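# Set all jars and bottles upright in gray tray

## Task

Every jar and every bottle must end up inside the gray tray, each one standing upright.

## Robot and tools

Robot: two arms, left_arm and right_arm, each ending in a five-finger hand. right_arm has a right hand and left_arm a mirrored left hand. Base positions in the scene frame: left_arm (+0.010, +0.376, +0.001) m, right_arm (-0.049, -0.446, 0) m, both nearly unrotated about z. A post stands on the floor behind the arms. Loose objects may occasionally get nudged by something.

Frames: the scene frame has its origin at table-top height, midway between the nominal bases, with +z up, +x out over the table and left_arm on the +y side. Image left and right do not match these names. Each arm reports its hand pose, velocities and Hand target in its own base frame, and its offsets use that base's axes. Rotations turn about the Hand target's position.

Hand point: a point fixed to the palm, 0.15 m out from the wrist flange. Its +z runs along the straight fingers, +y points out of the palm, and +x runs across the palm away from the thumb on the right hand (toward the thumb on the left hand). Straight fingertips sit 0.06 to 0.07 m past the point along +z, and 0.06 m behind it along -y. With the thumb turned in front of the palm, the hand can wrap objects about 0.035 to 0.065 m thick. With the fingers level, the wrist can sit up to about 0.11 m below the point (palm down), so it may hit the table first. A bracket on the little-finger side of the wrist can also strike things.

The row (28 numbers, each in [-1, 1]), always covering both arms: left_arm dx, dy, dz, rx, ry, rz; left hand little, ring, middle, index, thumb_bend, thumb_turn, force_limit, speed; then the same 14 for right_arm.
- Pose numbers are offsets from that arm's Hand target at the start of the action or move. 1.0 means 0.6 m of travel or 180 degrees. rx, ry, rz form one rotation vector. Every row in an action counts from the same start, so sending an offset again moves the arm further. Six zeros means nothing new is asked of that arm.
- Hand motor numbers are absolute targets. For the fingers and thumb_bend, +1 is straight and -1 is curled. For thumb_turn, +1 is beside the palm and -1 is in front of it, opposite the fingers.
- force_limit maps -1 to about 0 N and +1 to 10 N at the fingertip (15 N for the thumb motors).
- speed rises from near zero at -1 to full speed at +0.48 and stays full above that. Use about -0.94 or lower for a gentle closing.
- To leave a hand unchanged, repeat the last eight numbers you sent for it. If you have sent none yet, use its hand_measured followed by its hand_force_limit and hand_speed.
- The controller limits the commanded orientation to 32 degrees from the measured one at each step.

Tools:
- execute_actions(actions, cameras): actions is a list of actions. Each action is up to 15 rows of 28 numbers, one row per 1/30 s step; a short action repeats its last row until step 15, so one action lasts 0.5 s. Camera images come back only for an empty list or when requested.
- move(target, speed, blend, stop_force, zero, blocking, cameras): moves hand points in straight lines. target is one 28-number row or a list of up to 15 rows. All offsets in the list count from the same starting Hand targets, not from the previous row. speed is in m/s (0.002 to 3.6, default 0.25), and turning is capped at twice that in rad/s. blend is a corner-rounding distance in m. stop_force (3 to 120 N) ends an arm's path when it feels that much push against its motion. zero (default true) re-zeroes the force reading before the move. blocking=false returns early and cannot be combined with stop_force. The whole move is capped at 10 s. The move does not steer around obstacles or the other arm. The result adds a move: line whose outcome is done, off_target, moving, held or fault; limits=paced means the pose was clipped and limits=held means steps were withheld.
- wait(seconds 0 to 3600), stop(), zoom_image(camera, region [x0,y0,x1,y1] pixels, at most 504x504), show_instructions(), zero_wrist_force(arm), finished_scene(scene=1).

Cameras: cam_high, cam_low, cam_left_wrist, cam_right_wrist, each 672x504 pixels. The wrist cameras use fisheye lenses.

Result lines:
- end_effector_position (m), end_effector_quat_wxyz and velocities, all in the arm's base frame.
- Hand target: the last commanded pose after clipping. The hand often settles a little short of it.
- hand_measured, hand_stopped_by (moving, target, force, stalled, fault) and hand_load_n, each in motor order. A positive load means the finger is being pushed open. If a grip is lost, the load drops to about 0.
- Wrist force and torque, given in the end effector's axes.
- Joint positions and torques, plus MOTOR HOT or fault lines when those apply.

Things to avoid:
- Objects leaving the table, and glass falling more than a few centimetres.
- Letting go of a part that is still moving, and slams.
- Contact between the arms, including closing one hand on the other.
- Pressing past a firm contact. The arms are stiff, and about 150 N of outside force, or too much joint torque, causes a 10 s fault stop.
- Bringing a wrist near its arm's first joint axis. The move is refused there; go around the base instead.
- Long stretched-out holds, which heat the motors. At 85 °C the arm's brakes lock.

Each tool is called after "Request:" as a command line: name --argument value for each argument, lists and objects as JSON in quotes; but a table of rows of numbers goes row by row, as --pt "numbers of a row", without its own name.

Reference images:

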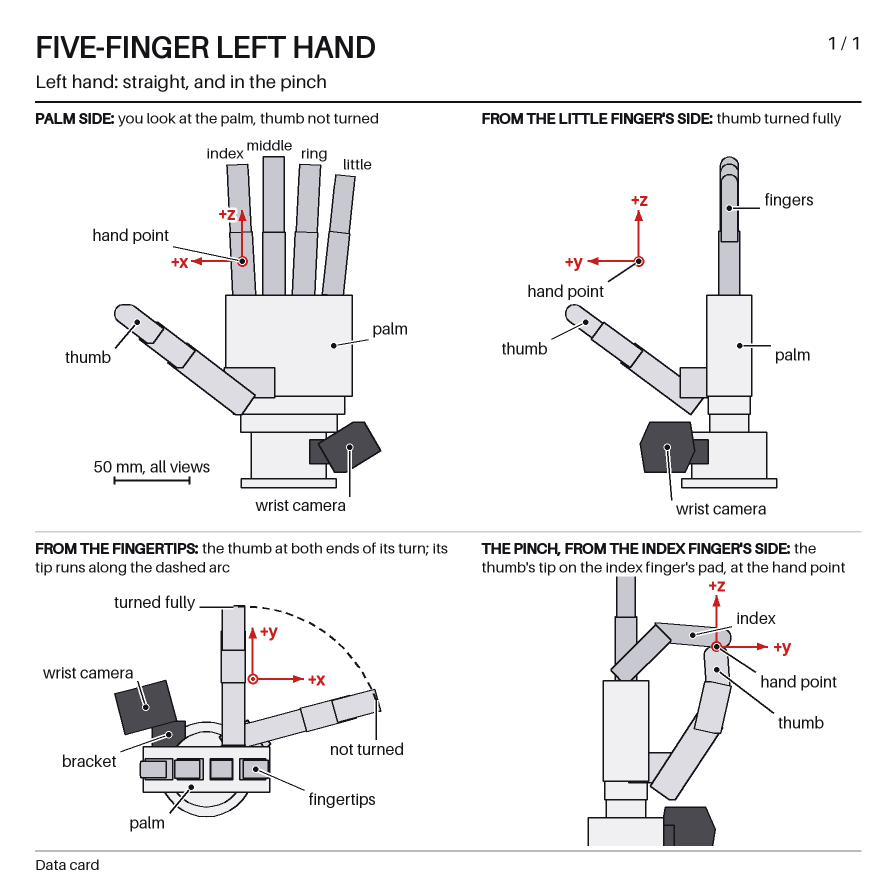

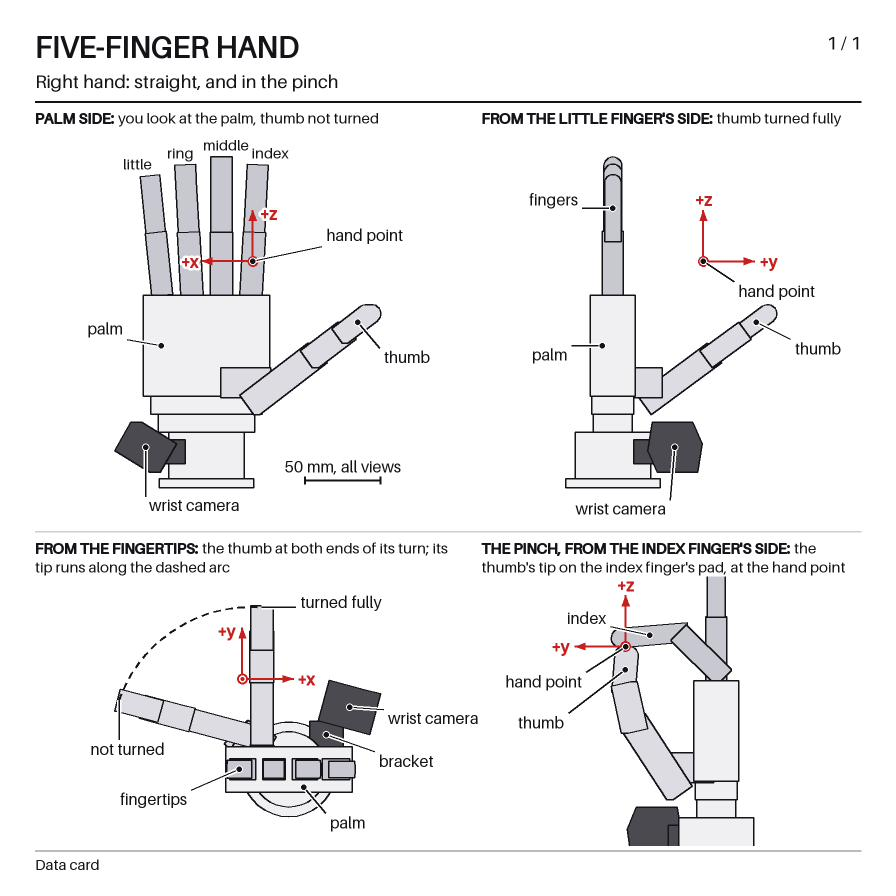

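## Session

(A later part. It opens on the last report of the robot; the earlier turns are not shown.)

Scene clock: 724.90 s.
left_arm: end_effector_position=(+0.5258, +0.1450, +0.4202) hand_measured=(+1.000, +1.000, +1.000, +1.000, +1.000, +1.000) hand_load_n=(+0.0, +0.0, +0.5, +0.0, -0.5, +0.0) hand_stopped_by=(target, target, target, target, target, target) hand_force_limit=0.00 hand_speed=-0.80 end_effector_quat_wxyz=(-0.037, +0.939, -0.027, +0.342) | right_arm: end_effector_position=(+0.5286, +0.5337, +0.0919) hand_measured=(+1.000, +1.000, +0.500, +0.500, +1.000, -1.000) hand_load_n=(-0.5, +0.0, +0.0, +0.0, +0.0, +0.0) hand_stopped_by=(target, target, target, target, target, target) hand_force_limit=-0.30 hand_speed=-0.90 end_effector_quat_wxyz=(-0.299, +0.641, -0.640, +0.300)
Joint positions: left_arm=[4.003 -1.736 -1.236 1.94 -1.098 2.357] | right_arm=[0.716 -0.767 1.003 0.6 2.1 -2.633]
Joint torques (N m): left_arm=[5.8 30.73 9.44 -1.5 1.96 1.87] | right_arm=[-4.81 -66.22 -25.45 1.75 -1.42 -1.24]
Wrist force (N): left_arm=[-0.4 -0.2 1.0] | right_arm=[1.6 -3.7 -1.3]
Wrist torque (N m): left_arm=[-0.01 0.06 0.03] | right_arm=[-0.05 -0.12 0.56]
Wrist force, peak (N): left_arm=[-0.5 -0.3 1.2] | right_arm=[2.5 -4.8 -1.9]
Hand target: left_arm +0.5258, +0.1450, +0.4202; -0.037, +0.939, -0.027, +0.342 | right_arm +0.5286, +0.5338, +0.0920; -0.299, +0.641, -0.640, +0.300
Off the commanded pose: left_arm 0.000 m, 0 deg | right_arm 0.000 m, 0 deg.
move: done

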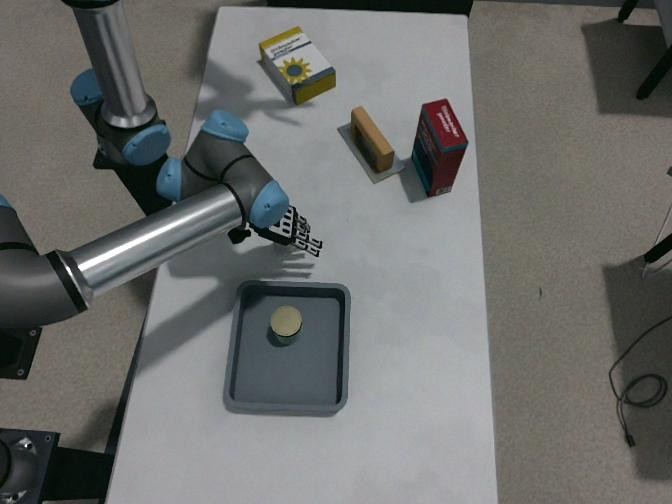

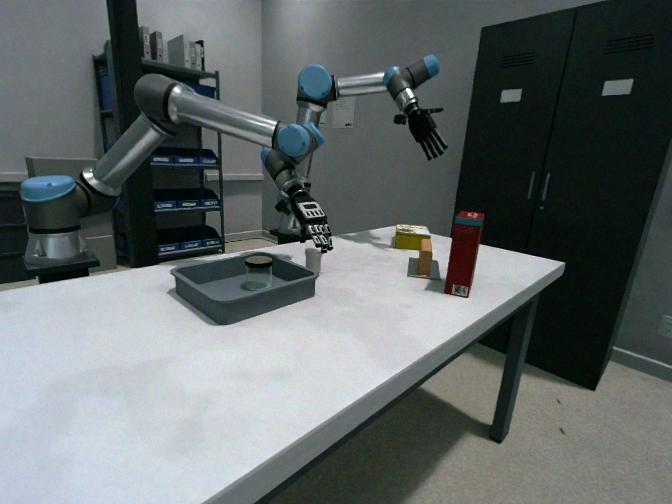

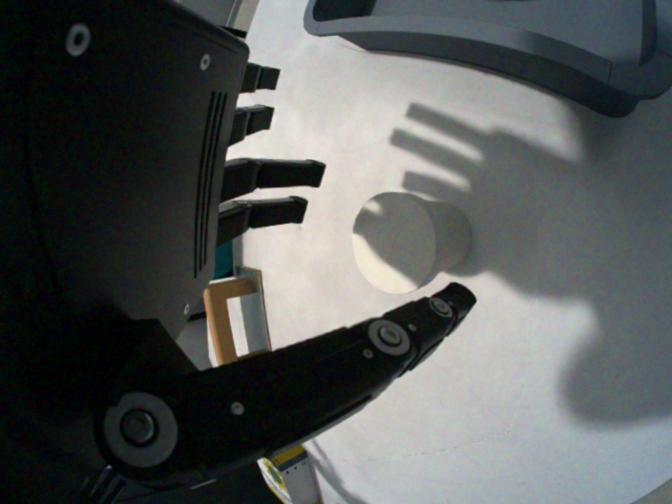

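Request:
move --target '[0,0,0,0,0,0,1,1,1,1,1,1,0,-0.8,0,0.0033,-0.0783,0,0,0,1,1,0.5,0.5,1,-1,-0.3,-0.9]' --speed 0.03 --stop_force 6 --cameras '["cam_high","cam_low","cam_right_wrist"]'

Request:
zoom_image --camera "cam_right_wrist" --region '[200, 100, 560, 400]'

Request:
zoom_image --camera "cam_low" --region '[270, 200, 370, 300]'

Scene clock: 755.30 s.
left_arm: end_effector_position=(+0.5258, +0.1450, +0.4202) hand_measured=(+1.000, +1.000, +1.000, +1.000, +1.000, +1.000) hand_load_n=(+0.0, +0.0, +0.0, +0.5, +0.0, +0.0) hand_stopped_by=(target, target, target, target, target, target) hand_force_limit=0.00 hand_speed=-0.80 end_effector_quat_wxyz=(-0.037, +0.939, -0.027, +0.342) | right_arm: end_effector_position=(+0.5286, +0.5358, +0.0451) hand_measured=(+1.000, +1.000, +0.500, +0.500, +1.000, -1.000) hand_load_n=(+0.0, +0.0, +0.0, +0.0, +0.0, +0.0) hand_stopped_by=(target, target, target, target, target, target) hand_force_limit=-0.30 hand_speed=-0.90 end_effector_quat_wxyz=(-0.299, +0.641, -0.640, +0.300)
Joint positions: left_arm=[4.003 -1.736 -1.236 1.94 -1.098 2.357] | right_arm=[0.719 -0.726 1.054 0.51 2.102 -2.631]
Joint torques (N m): left_arm=[5.46 30.02 9.32 -1.48 1.89 1.79] | right_arm=[1.89 -67.08 -28.62 3.21 1.5 0.38]
Wrist force (N): left_arm=[-0.5 -0.4 1.0] | right_arm=[1.8 -3.8 -1.0]
Wrist torque (N m): left_arm=[-0.02 0.09 0.03] | right_arm=[-0.09 -0.17 0.48]
Wrist force, peak (N): left_arm=[-0.4 -0.3 1.3] | right_arm=[1.4 -4.6 -1.6]
Hand target: left_arm +0.5258, +0.1450, +0.4202; -0.037, +0.939, -0.027, +0.342 | right_arm +0.5286, +0.5357, +0.0451; -0.299, +0.641, -0.640, +0.300
Off the commanded pose: left_arm 0.000 m, 0 deg | right_arm 0.000 m, 0 deg.
move: done

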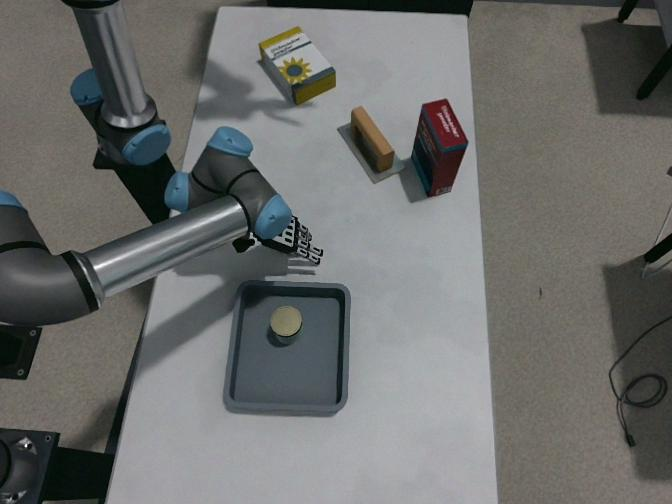

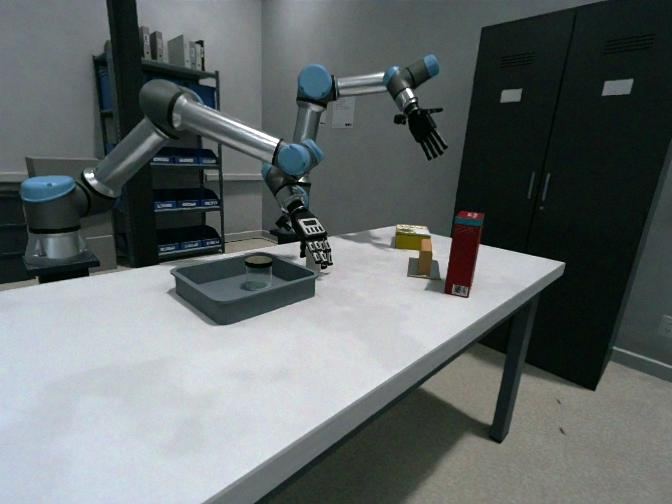

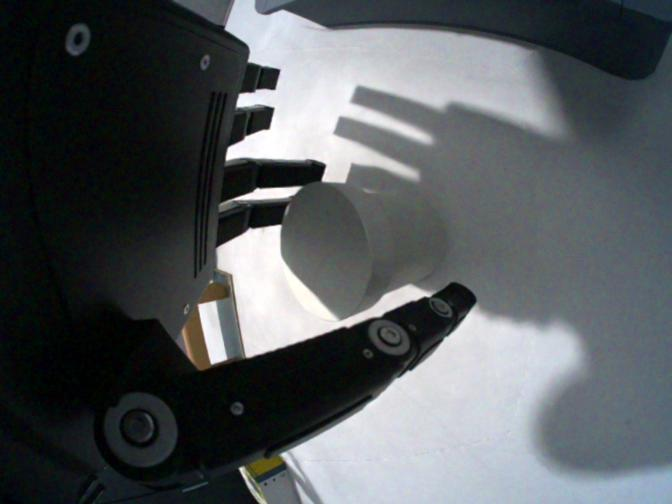

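Scaled by 1.400 from the camera's image (finer frame: 960x720).

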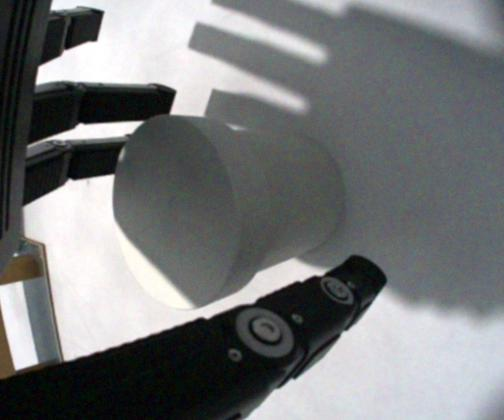

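Scaled by 5.040 from the camera's image (finer frame: 960x720).

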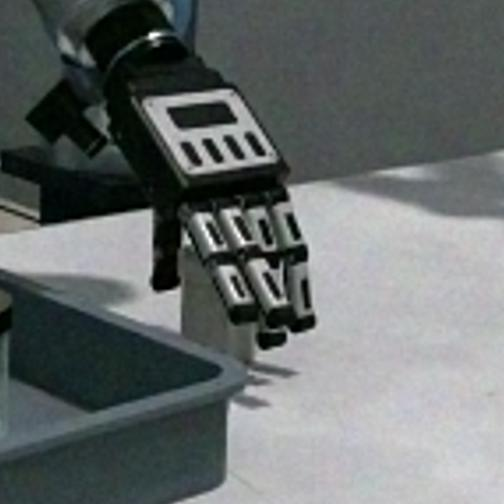

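Request:
move --target '[0,0,0,0,0,0,1,1,1,1,1,1,0,-0.8,0,0.0067,0,0,0,0,1,1,0.5,0.5,0.9,-1,-0.3,-0.9]' --speed 0.03

Request:
move --target '[0,0,0,0,0,0,1,1,1,1,1,1,0,-0.8,0,0,0,0,0,0,1,1,-0.4,-0.4,0.7,-1,-0.3,-0.92]' --cameras '["cam_low","cam_right_wrist"]'

Request:
zoom_image --camera "cam_right_wrist" --region '[200, 100, 560, 400]'

Request:
zoom_image --camera "cam_low" --region '[270, 200, 370, 300]'

Scene clock: 773.60 s.
left_arm: end_effector_position=(+0.5258, +0.1450, +0.4202) hand_measured=(+1.000, +1.000, +1.000, +1.000, +1.000, +1.000) hand_load_n=(+0.5, +0.0, +0.0, +0.0, +0.0, +0.0) hand_stopped_by=(target, target, target, target, target, target) hand_force_limit=0.00 hand_speed=-0.80 end_effector_quat_wxyz=(-0.037, +0.939, -0.027, +0.342) | right_arm: end_effector_position=(+0.5286, +0.5398, +0.0450) hand_measured=(+1.000, +1.000, +0.500, +0.500, +0.900, -1.000) hand_load_n=(+0.0, +0.0, +0.0, +0.0, +0.0, +0.0) hand_stopped_by=(target, target, target, target, target, target) hand_force_limit=-0.30 hand_speed=-0.90 end_effector_quat_wxyz=(-0.299, +0.641, -0.640, +0.300)
Joint positions: left_arm=[4.003 -1.736 -1.236 1.94 -1.098 2.357] | right_arm=[0.724 -0.717 1.038 0.519 2.105 -2.627]
Joint torques (N m): left_arm=[5.79 30.19 8.68 -1.35 1.9 2.02] | right_arm=[-8.79 -67.2 -8.84 -1.31 -1.68 -1.67]
Wrist force (N): left_arm=[-0.3 -0.2 1.1] | right_arm=[1.3 -3.7 -1.2]
Wrist torque (N m): left_arm=[-0.01 0.06 0.04] | right_arm=[-0.06 -0.08 0.45]
Wrist force, peak (N): left_arm=[-0.5 -0.4 1.2] | right_arm=[1.9 -4.2 -1.4]
Hand target: left_arm +0.5258, +0.1450, +0.4202; -0.037, +0.939, -0.027, +0.342 | right_arm +0.5286, +0.5398, +0.0451; -0.299, +0.641, -0.640, +0.300
Off the commanded pose: left_arm 0.000 m, 0 deg | right_arm 0.000 m, 0 deg.
move: done

Scene clock: 776.13 s.
left_arm: end_effector_position=(+0.5258, +0.1450, +0.4202) hand_measured=(+1.000, +1.000, +1.000, +1.000, +1.000, +1.000) hand_load_n=(+0.0, +0.0, +0.0, +0.0, +0.0, +0.0) hand_stopped_by=(target, target, target, target, target, target) hand_force_limit=0.00 hand_speed=-0.80 end_effector_quat_wxyz=(-0.037, +0.939, -0.027, +0.342) | right_arm: end_effector_position=(+0.5286, +0.5398, +0.0451) hand_measured=(+1.000, +1.000, +0.052, -0.008, +0.702, -1.000) hand_load_n=(+0.0, +0.0, +3.0, +4.0, +5.5, +0.0) hand_stopped_by=(target, target, force, force, target, target) hand_force_limit=-0.30 hand_speed=-0.92 end_effector_quat_wxyz=(-0.299, +0.641, -0.640, +0.300)
Joint positions: left_arm=[4.003 -1.736 -1.236 1.94 -1.098 2.357] | right_arm=[0.724 -0.717 1.038 0.519 2.105 -2.627]
Joint torques (N m): left_arm=[5.95 30.85 9.71 -1.32 1.85 1.74] | right_arm=[-8.31 -66.05 -9.86 -1.24 -1.62 -1.73]
Wrist force (N): left_arm=[-0.4 -0.3 0.9] | right_arm=[1.4 -5.0 -1.8]
Wrist torque (N m): left_arm=[-0.02 0.07 0.03] | right_arm=[-0.14 -0.11 0.46]
Wrist force, peak (N): left_arm=[-0.3 -0.1 1.3] | right_arm=[1.5 -5.2 -1.4]
Hand target: left_arm +0.5258, +0.1450, +0.4202; -0.037, +0.939, -0.027, +0.342 | right_arm +0.5286, +0.5398, +0.0451; -0.299, +0.641, -0.640, +0.300
Off the commanded pose: left_arm 0.000 m, 0 deg | right_arm 0.000 m, 0 deg.
move: done

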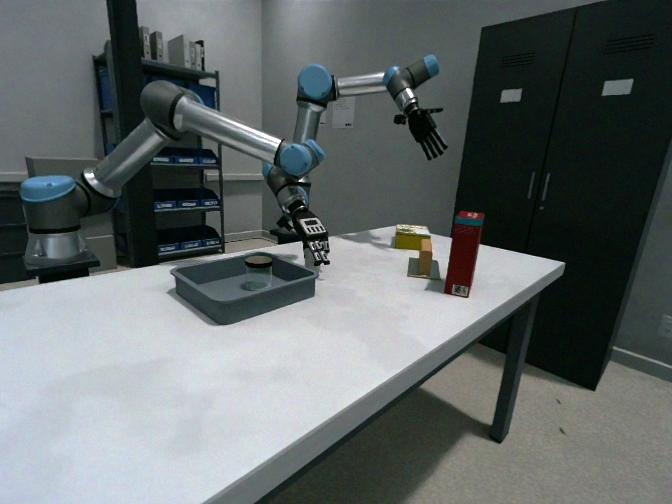

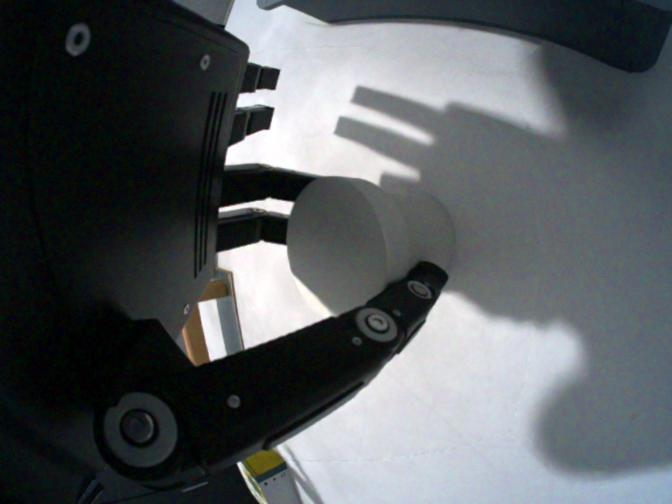

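Scaled by 1.400 from the camera's image (finer frame: 960x720).

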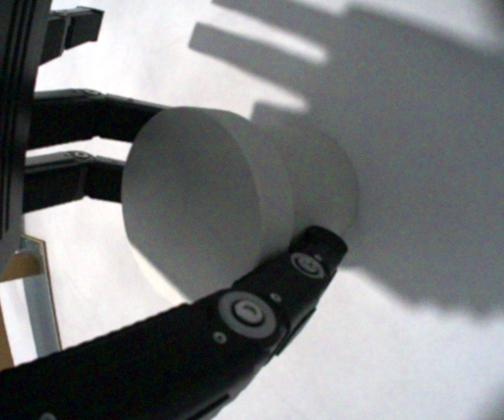

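Scaled by 5.040 from the camera's image (finer frame: 960x720).

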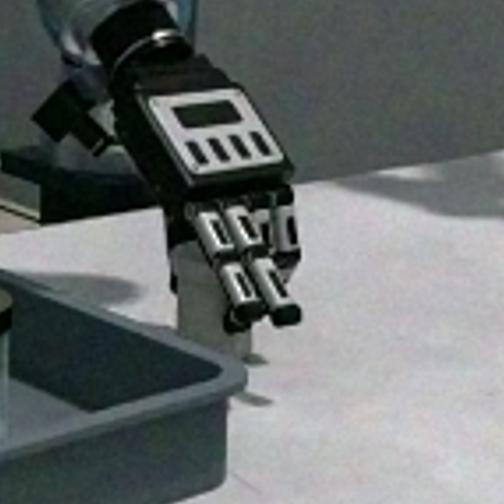

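Request:
move --target '[0,0,0,0,0,0,1,1,1,1,1,1,0,-0.8,0,0,0.15,0,0,0,1,1,-0.4,-0.4,0.7,-1,-0.3,-0.92]' --speed 0.06 --cameras '["cam_high","cam_low","cam_right_wrist"]'

Request:
zoom_image --camera "cam_low" --region '[270, 190, 370, 290]'

Scene clock: 785.03 s.
left_arm: end_effector_position=(+0.5258, +0.1450, +0.4202) hand_measured=(+1.000, +1.000, +1.000, +1.000, +1.000, +1.000) hand_load_n=(+0.0, +0.0, +0.0, +0.0, +0.0, +0.0) hand_stopped_by=(target, target, target, target, target, target) hand_force_limit=0.00 hand_speed=-0.80 end_effector_quat_wxyz=(-0.037, +0.939, -0.027, +0.342) | right_arm: end_effector_position=(+0.5286, +0.5398, +0.1352) hand_measured=(+1.000, +1.000, +0.052, -0.008, +0.702, -1.000) hand_load_n=(+0.0, -0.5, +3.5, +3.5, +5.5, +0.0) hand_stopped_by=(target, target, force, force, target, target) hand_force_limit=-0.30 hand_speed=-0.92 end_effector_quat_wxyz=(-0.299, +0.641, -0.640, +0.300)
Joint positions: left_arm=[4.003 -1.736 -1.236 1.94 -1.098 2.357] | right_arm=[0.724 -0.775 0.907 0.708 2.105 -2.627]
Joint torques (N m): left_arm=[4.64 30.8 9.54 -1.29 1.8 1.76] | right_arm=[-7.09 -44.16 -11.1 -1.4 -0.55 0.39]
Wrist force (N): left_arm=[-0.5 -0.2 0.9] | right_arm=[1.5 -3.6 -1.0]
Wrist torque (N m): left_arm=[0.00 0.08 0.03] | right_arm=[-0.10 -0.13 0.45]
Wrist force, peak (N): left_arm=[-0.5 -0.3 1.3] | right_arm=[1.3 -5.1 -1.8]
Hand target: left_arm +0.5258, +0.1450, +0.4202; -0.037, +0.939, -0.027, +0.342 | right_arm +0.5286, +0.5398, +0.1351; -0.299, +0.641, -0.640, +0.300
Off the commanded pose: left_arm 0.000 m, 0 deg | right_arm 0.000 m, 0 deg.
move: done

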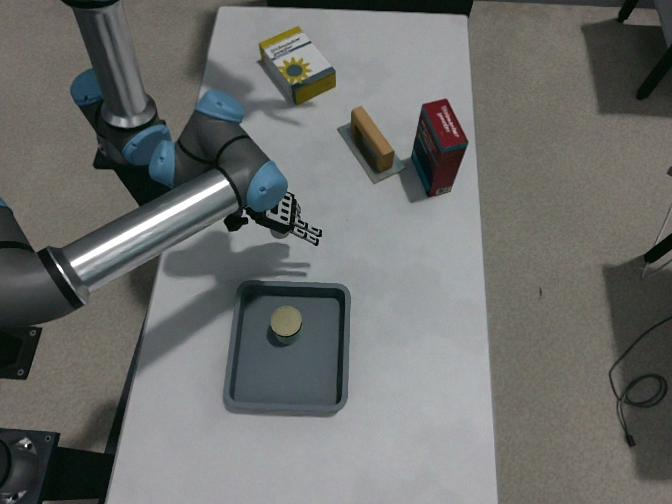

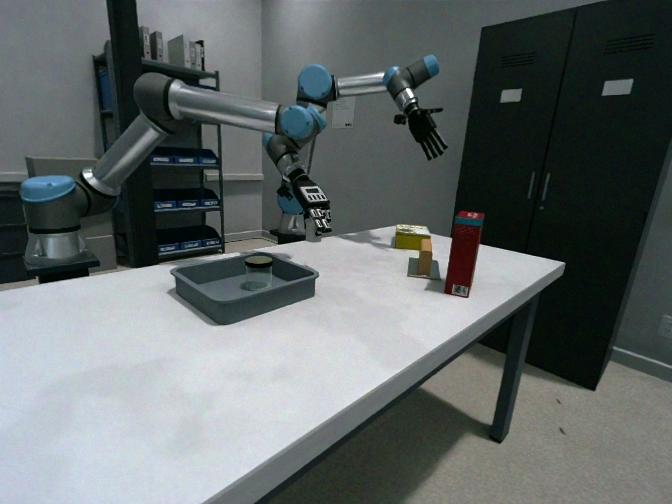

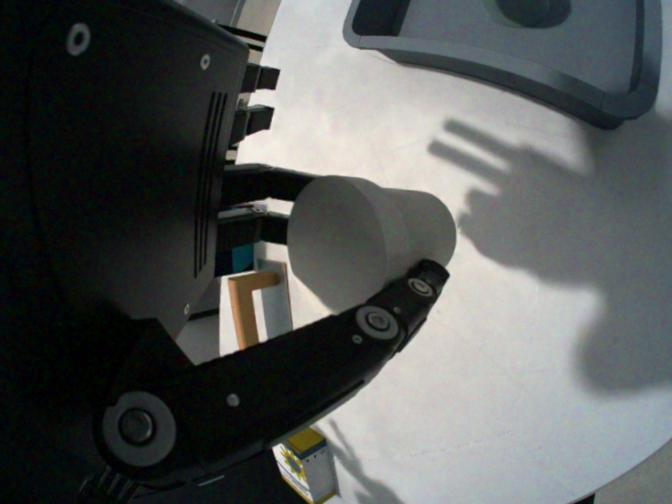

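Scaled by 5.040 from the camera's image (finer frame: 960x720).

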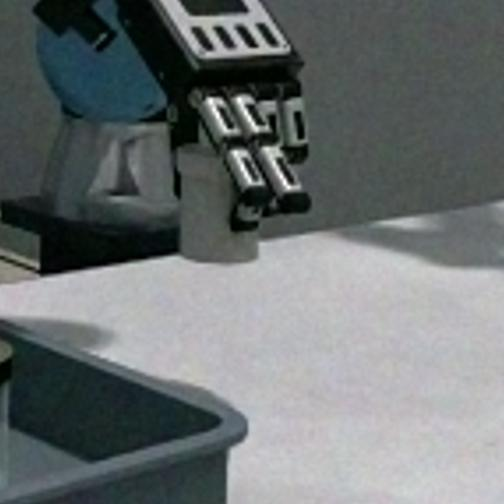

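Request:
move --pt "0 0 0 0 0 0 1 1 1 1 1 1 0 -0.8 0 0 0.05 0 0 0 1 1 -0.4 -0.4 0.7 -1 -0.3 -0.92" --pt "0 0 0 0 0 0 1 1 1 1 1 1 0 -0.8 -0.0067 -0.4802 0.05 0 0 0 1 1 -0.4 -0.4 0.7 -1 -0.3 -0.92" --speed '[0.08,0.12]' --blend '[0.015,0]' --cameras '["cam_high","cam_low","cam_right_wrist"]'

Request:
zoom_image --camera "cam_low" --region '[160, 150, 340, 330]'

Request:
zoom_image --camera "cam_high" --region '[210, 260, 370, 420]'

Scene clock: 808.20 s.
left_arm: end_effector_position=(+0.5258, +0.1450, +0.4202) hand_measured=(+1.000, +1.000, +1.000, +1.000, +1.000, +1.000) hand_load_n=(+0.0, +0.0, +0.0, +0.0, +0.0, +0.0) hand_stopped_by=(target, target, target, target, target, target) hand_force_limit=0.00 hand_speed=-0.80 end_effector_quat_wxyz=(-0.037, +0.939, -0.027, +0.342) | right_arm: end_effector_position=(+0.5246, +0.2517, +0.1651) hand_measured=(+1.000, +1.000, +0.052, -0.008, +0.702, -1.000) hand_load_n=(+0.0, -0.5, +3.0, +3.5, +5.5, +0.0) hand_stopped_by=(target, target, force, force, target, target) hand_force_limit=-0.30 hand_speed=-0.92 end_effector_quat_wxyz=(-0.299, +0.641, -0.640, +0.300)
Joint positions: left_arm=[4.003 -1.736 -1.236 1.94 -1.098 2.357] | right_arm=[0.224 -1.322 1.652 0.378 1.743 -2.998]
Joint torques (N m): left_arm=[5.65 30 8.38 -1.06 1.79 1.87] | right_arm=[-5.9 -26.09 -23.62 2.53 1.05 0.96]
Wrist force (N): left_arm=[-0.3 -0.4 0.9] | right_arm=[1.5 -3.2 -0.8]
Wrist torque (N m): left_arm=[-0.03 0.06 0.04] | right_arm=[0.04 -0.07 0.45]
Wrist force, peak (N): left_arm=[-0.6 -0.3 1.2] | right_arm=[1.4 -4.2 -1.0]
Hand target: left_arm +0.5258, +0.1450, +0.4202; -0.037, +0.939, -0.027, +0.342 | right_arm +0.5246, +0.2516, +0.1651; -0.299, +0.641, -0.640, +0.300
Off the commanded pose: left_arm 0.000 m, 0 deg | right_arm 0.000 m, 0 deg.
move: done

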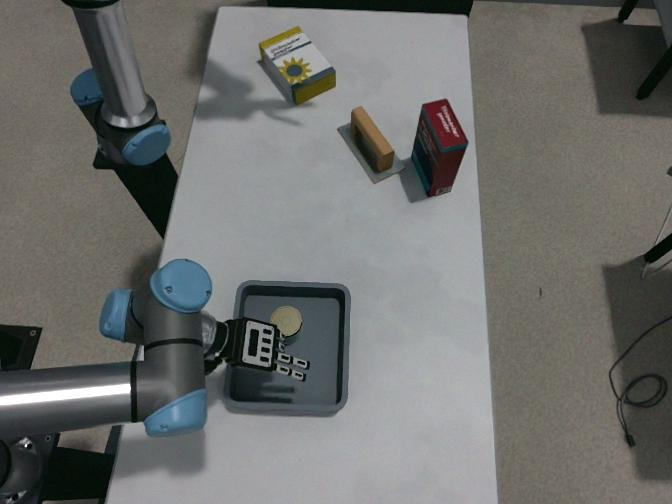

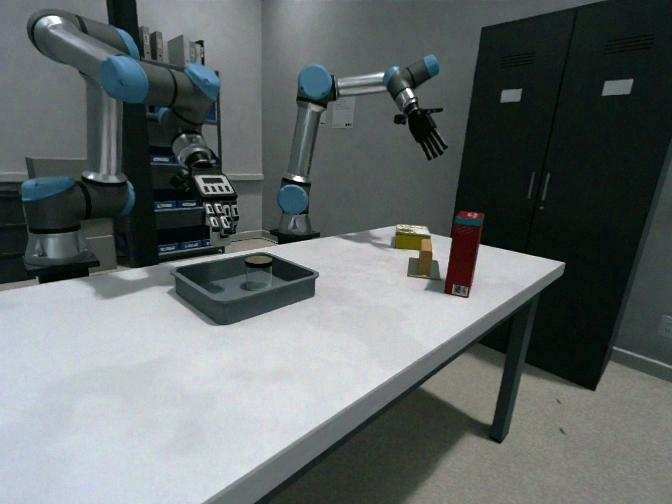

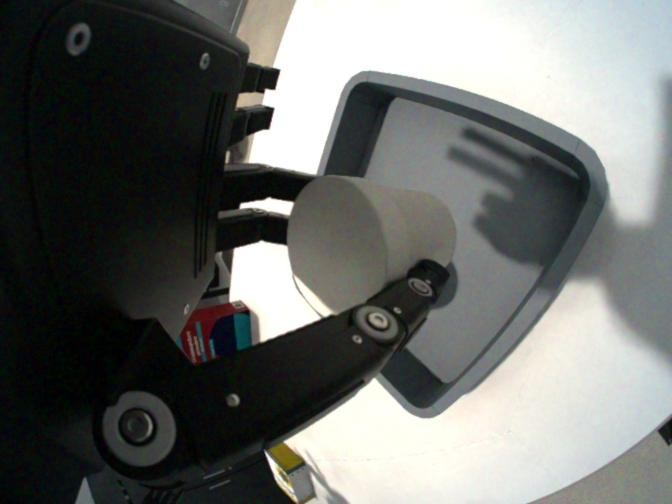

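Scaled by 2.800 from the camera's image (finer frame: 960x720).

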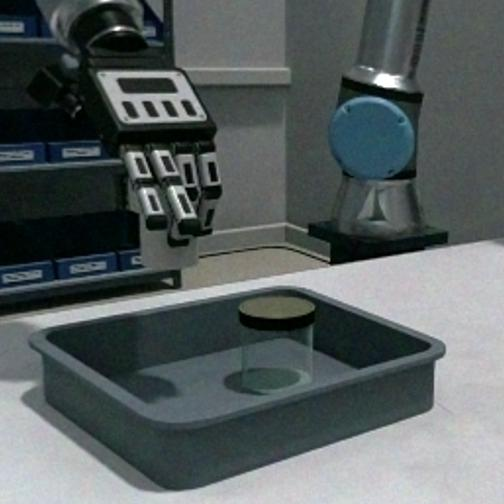

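Scaled by 3.150 from the camera's image (finer frame: 960x720).

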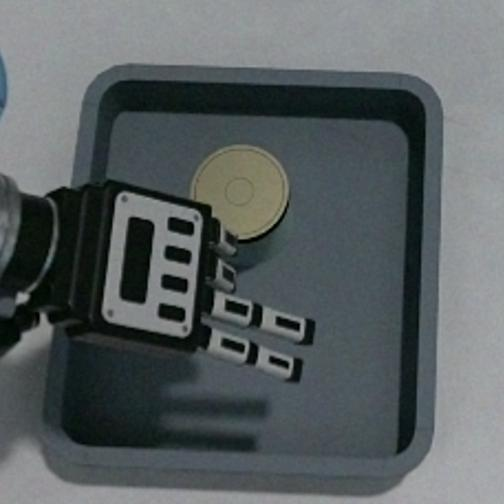

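Request:
move --target '[0,0,0,0,0,0,1,1,1,1,1,1,0,-0.8,0,0,-0.1617,0,0,0,1,1,-0.4,-0.4,0.7,-1,-0.3,-0.92]' --speed 0.08

Request:
move --target '[0,0,0,0,0,0,1,1,1,1,1,1,0,-0.8,0,0,-0.04,0,0,0,1,1,-0.4,-0.4,0.7,-1,-0.3,-0.92]' --speed 0.007 --stop_force 3 --cameras '["cam_high","cam_low","cam_right_wrist"]'

Request:
zoom_image --camera "cam_low" --region '[180, 190, 320, 330]'

Request:
zoom_image --camera "cam_high" --region '[210, 260, 370, 420]'

Scene clock: 824.70 s.
left_arm: end_effector_position=(+0.5258, +0.1450, +0.4202) hand_measured=(+1.000, +1.000, +1.000, +1.000, +1.000, +1.000) hand_load_n=(+0.0, +0.0, +0.0, +0.0, +0.0, +0.0) hand_stopped_by=(target, target, target, target, target, target) hand_force_limit=0.00 hand_speed=-0.80 end_effector_quat_wxyz=(-0.037, +0.939, -0.027, +0.342) | right_arm: end_effector_position=(+0.5245, +0.2516, +0.0679) hand_measured=(+1.000, +1.000, +0.052, -0.008, +0.702, -1.000) hand_load_n=(+0.0, -0.5, +3.5, +3.5, +5.5, +0.0) hand_stopped_by=(target, target, force, force, target, target) hand_force_limit=-0.30 hand_speed=-0.92 end_effector_quat_wxyz=(-0.299, +0.641, -0.640, +0.300)
Joint positions: left_arm=[4.003 -1.736 -1.236 1.94 -1.098 2.357] | right_arm=[0.224 -1.221 1.791 0.139 1.743 -2.998]
Joint torques (N m): left_arm=[5.44 30.78 8.97 -1.04 1.83 1.77] | right_arm=[-8.06 -45.11 -26.71 1.28 -0.19 -0.03]
Wrist force (N): left_arm=[-0.4 -0.3 0.8] | right_arm=[1.7 -3.6 -0.9]
Wrist torque (N m): left_arm=[0.00 0.07 0.03] | right_arm=[-0.05 -0.07 0.49]
Wrist force, peak (N): left_arm=[-0.5 -0.3 1.3] | right_arm=[1.3 -3.9 -1.5]
Hand target: left_arm +0.5258, +0.1450, +0.4202; -0.037, +0.939, -0.027, +0.342 | right_arm +0.5246, +0.2516, +0.0680; -0.299, +0.641, -0.640, +0.300
Off the commanded pose: left_arm 0.000 m, 0 deg | right_arm 0.000 m, 0 deg.
move: done

Scene clock: 828.73 s.
left_arm: end_effector_position=(+0.5258, +0.1450, +0.4202) hand_measured=(+1.000, +1.000, +1.000, +1.000, +1.000, +1.000) hand_load_n=(+0.0, +0.0, +0.0, +0.0, +0.0, +0.0) hand_stopped_by=(target, target, target, target, target, target) hand_force_limit=0.00 hand_speed=-0.80 end_effector_quat_wxyz=(-0.037, +0.939, -0.027, +0.342) | right_arm: end_effector_position=(+0.5246, +0.2516, +0.0477) hand_measured=(+1.000, +1.000, +0.052, -0.008, +0.702, -1.000) hand_load_n=(+0.0, +0.0, +3.5, +3.0, +5.5, -0.5) hand_stopped_by=(target, target, force, force, target, target) hand_force_limit=-0.30 hand_speed=-0.92 end_effector_quat_wxyz=(-0.299, +0.641, -0.640, +0.300)
Joint positions: left_arm=[4.003 -1.736 -1.236 1.94 -1.098 2.357] | right_arm=[0.224 -1.194 1.813 0.089 1.743 -2.998]
Joint torques (N m): left_arm=[6.26 31.52 8.45 -0.84 1.78 1.82] | right_arm=[0.47 -46.47 -26.4 2.25 0.32 0.37]
Wrist force (N): left_arm=[-0.4 -0.4 1.2] | right_arm=[1.5 -4.5 -0.9]
Wrist torque (N m): left_arm=[-0.05 0.07 0.04] | right_arm=[-0.13 -0.03 0.46]
Wrist force, peak (N): left_arm=[-0.4 -0.1 1.2] | right_arm=[1.3 -7.9 -2.1]
Hand target: left_arm +0.5258, +0.1450, +0.4202; -0.037, +0.939, -0.027, +0.342 | right_arm +0.5246, +0.2516, +0.0477; -0.299, +0.641, -0.640, +0.300 (not the last commanded pose)
Off the commanded pose: left_arm 0.000 m, 0 deg | right_arm 0.004 m, 0 deg.
move: contact (right_arm)

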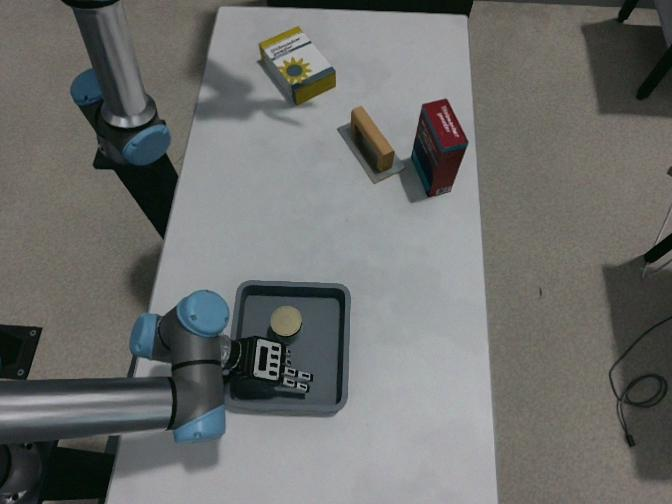

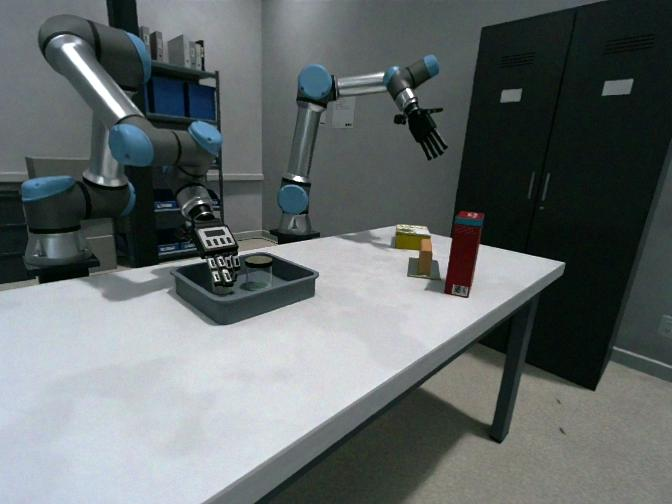

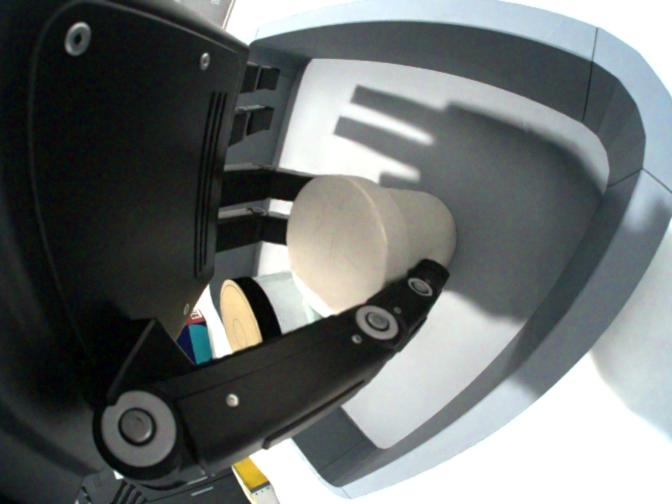

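Scaled by 3.600 from the camera's image (finer frame: 960x720).

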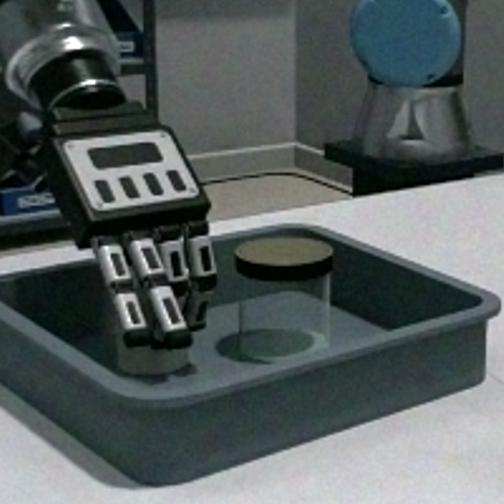

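Scaled by 3.150 from the camera's image (finer frame: 960x720).

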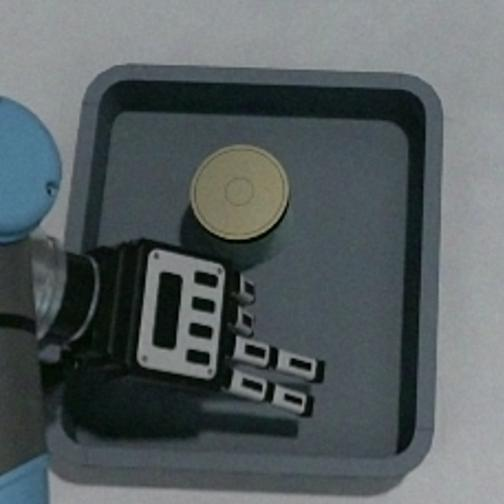

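Contact with the tray floor. Release gently.

Request:
move --target '[0,0,0,0,0,0,1,1,1,1,1,1,0,-0.8,0,0,0,0,0,0,1,1,0.5,0.5,1,-1,-0.3,-0.9]' --cameras '["cam_low","cam_right_wrist"]'

Request:
zoom_image --camera "cam_right_wrist" --region '[200, 100, 560, 400]'

Scene clock: 837.90 s.
left_arm: end_effector_position=(+0.5258, +0.1450, +0.4202) hand_measured=(+1.000, +1.000, +1.000, +1.000, +1.000, +1.000) hand_load_n=(+0.0, +0.0, +0.0, +0.0, +0.0, +0.0) hand_stopped_by=(target, target, target, target, target, target) hand_force_limit=0.00 hand_speed=-0.80 end_effector_quat_wxyz=(-0.037, +0.939, -0.027, +0.342) | right_arm: end_effector_position=(+0.5246, +0.2516, +0.0478) hand_measured=(+1.000, +1.000, +0.500, +0.500, +1.000, -1.000) hand_load_n=(+0.0, +0.0, +0.0, +0.0, +0.0, +0.0) hand_stopped_by=(target, target, target, target, target, target) hand_force_limit=-0.30 hand_speed=-0.90 end_effector_quat_wxyz=(-0.299, +0.641, -0.640, +0.300)
Joint positions: left_arm=[4.003 -1.736 -1.236 1.94 -1.098 2.357] | right_arm=[0.224 -1.194 1.813 0.089 1.743 -2.998]
Joint torques (N m): left_arm=[6.75 31.35 9.36 -0.98 1.79 1.94] | right_arm=[0.07 -42.73 -25.67 -1.63 0.32 0.29]
Wrist force (N): left_arm=[-0.4 -0.4 1.1] | right_arm=[1.6 -4.0 -1.1]
Wrist torque (N m): left_arm=[-0.04 0.07 0.03] | right_arm=[-0.09 -0.07 0.49]
Wrist force, peak (N): left_arm=[-0.6 -0.5 1.3] | right_arm=[1.4 -4.6 -1.8]
Hand target: left_arm +0.5258, +0.1450, +0.4202; -0.037, +0.939, -0.027, +0.342 | right_arm +0.5246, +0.2516, +0.0477; -0.299, +0.641, -0.640, +0.300
Off the commanded pose: left_arm 0.000 m, 0 deg | right_arm 0.000 m, 0 deg.
move: done

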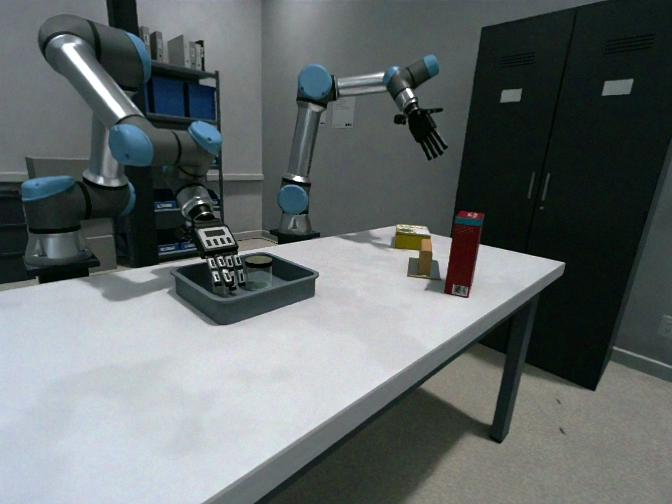

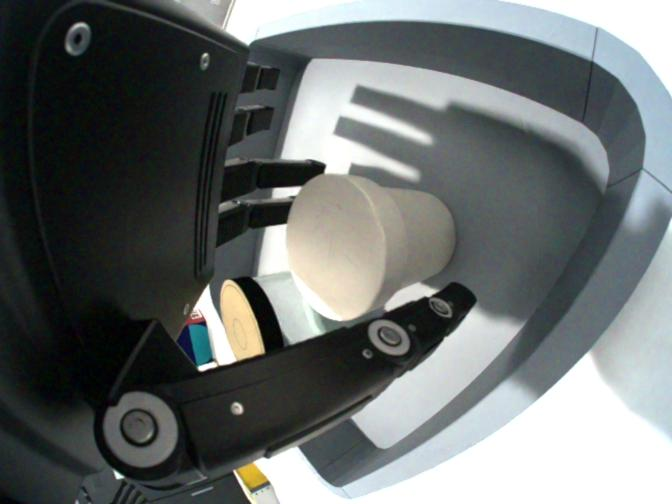

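Scaled by 1.400 from the camera's image (finer frame: 960x720).

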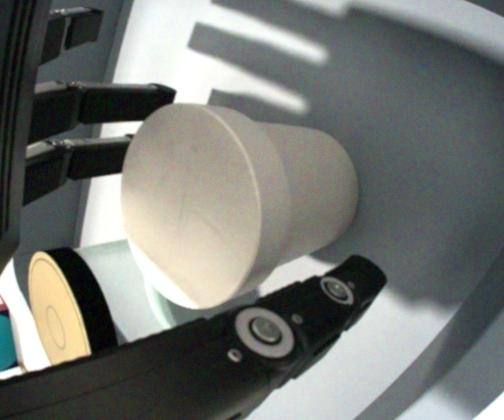

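Request:
move --pt "0 0 0 0 0 0 1 1 1 1 1 1 0 -0.8 0 0 0.25 0 0 0 1 1 0.5 0.5 1 -1 -0.3 -0.9" --pt "0 0 0 0 0 0 1 1 1 1 1 1 0 -0.8 0 -0.4 0.4 0 0 0 1 1 0.5 0.5 1 -1 -0.3 -0.9" --speed '[0.08,0.2]' --blend '[0.03,0]' --cameras '["cam_high","cam_low","cam_right_wrist","cam_left_wrist"]'

Request:
zoom_image --camera "cam_high" --region '[200, 260, 370, 430]'

Request:
zoom_image --camera "cam_low" --region '[160, 200, 340, 340]'

Scene clock: 854.87 s.
left_arm: end_effector_position=(+0.5258, +0.1450, +0.4202) hand_measured=(+1.000, +1.000, +1.000, +1.000, +1.000, +1.000) hand_load_n=(+0.0, +0.0, +0.0, +0.0, +0.0, +0.0) hand_stopped_by=(target, target, target, target, target, target) hand_force_limit=0.00 hand_speed=-0.80 end_effector_quat_wxyz=(-0.037, +0.939, -0.027, +0.342) | right_arm: end_effector_position=(+0.5246, +0.0116, +0.2877) hand_measured=(+1.000, +1.000, +0.500, +0.500, +1.000, -1.000) hand_load_n=(+0.0, +0.0, +0.0, +0.0, +0.0, +0.0) hand_stopped_by=(target, target, target, target, target, target) hand_force_limit=-0.30 hand_speed=-0.90 end_effector_quat_wxyz=(-0.299, +0.641, -0.640, +0.300)
Joint positions: left_arm=[4.003 -1.736 -1.236 1.94 -1.098 2.357] | right_arm=[-0.418 -1.518 1.567 0.692 1.255 -3.419]
Joint torques (N m): left_arm=[5.69 30.62 8.39 -0.85 1.89 1.83] | right_arm=[-8.15 -30.28 -15.42 0.53 -1.98 -0.91]
Wrist force (N): left_arm=[-0.6 -0.2 0.9] | right_arm=[1.6 -3.9 -1.2]
Wrist torque (N m): left_arm=[0.01 0.09 0.02] | right_arm=[-0.08 -0.12 0.40]
Wrist force, peak (N): left_arm=[-0.6 -0.1 1.3] | right_arm=[3.2 -4.7 -1.8]
Hand target: left_arm +0.5258, +0.1450, +0.4202; -0.037, +0.939, -0.027, +0.342 | right_arm +0.5246, +0.0116, +0.2877; -0.299, +0.641, -0.640, +0.300
Off the commanded pose: left_arm 0.000 m, 0 deg | right_arm 0.000 m, 0 deg.
move: done

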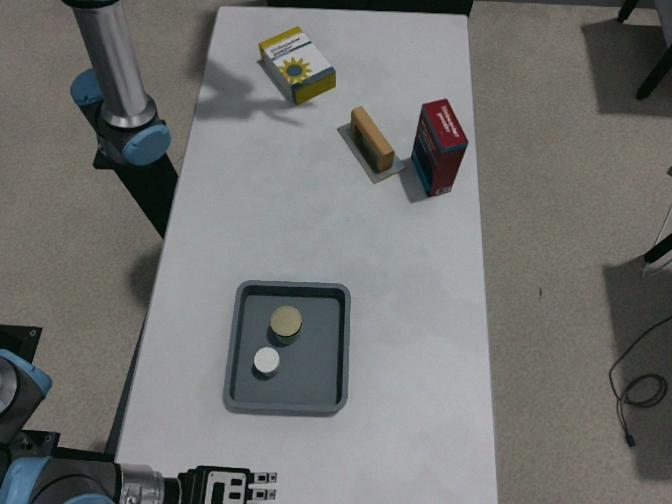

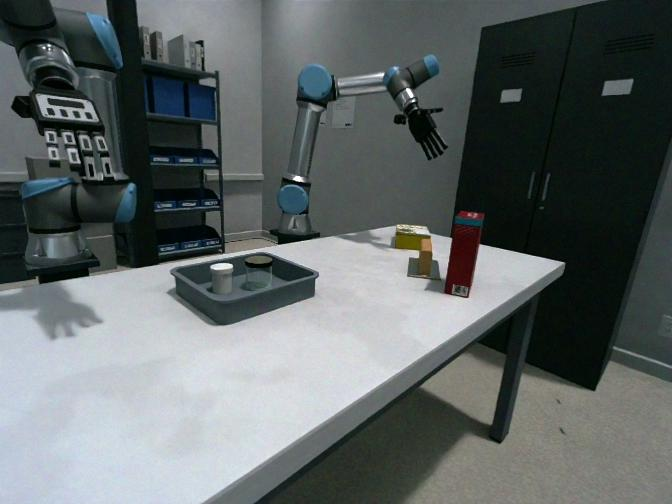

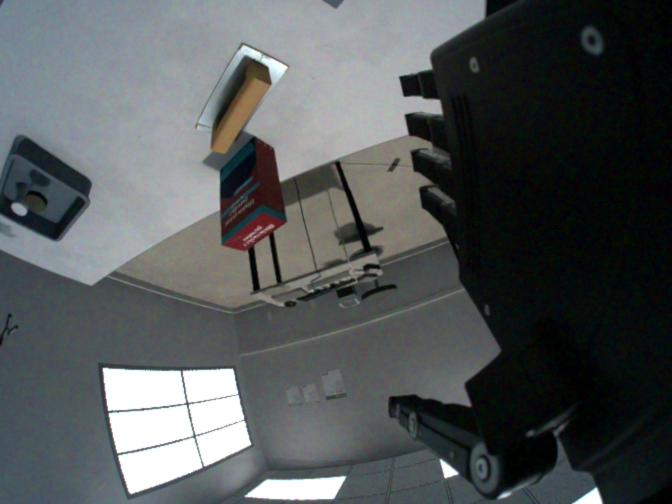

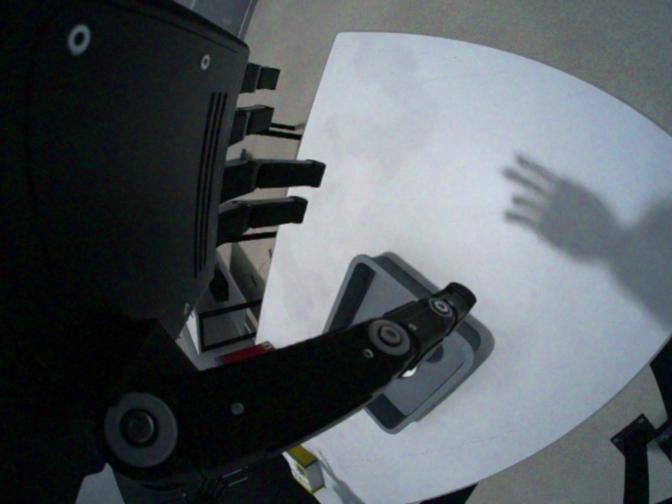

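Scaled by 2.965 from the camera's image (finer frame: 960x720).

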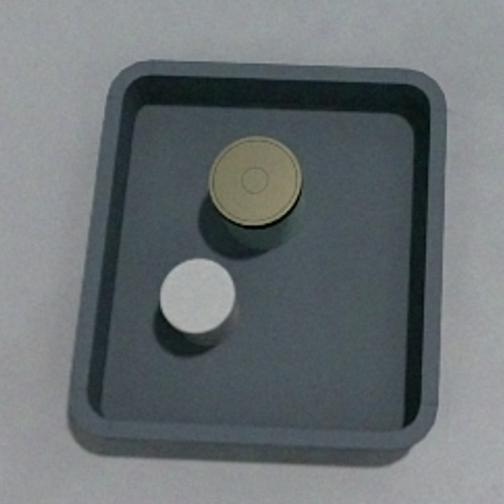

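Scaled by 2.800 from the camera's image (finer frame: 960x720).

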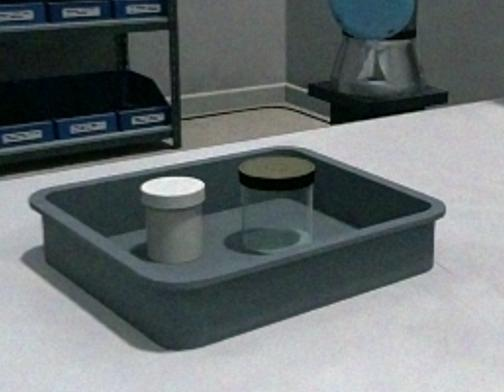

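Request:
finished_scene

The scene is finished: the task was done.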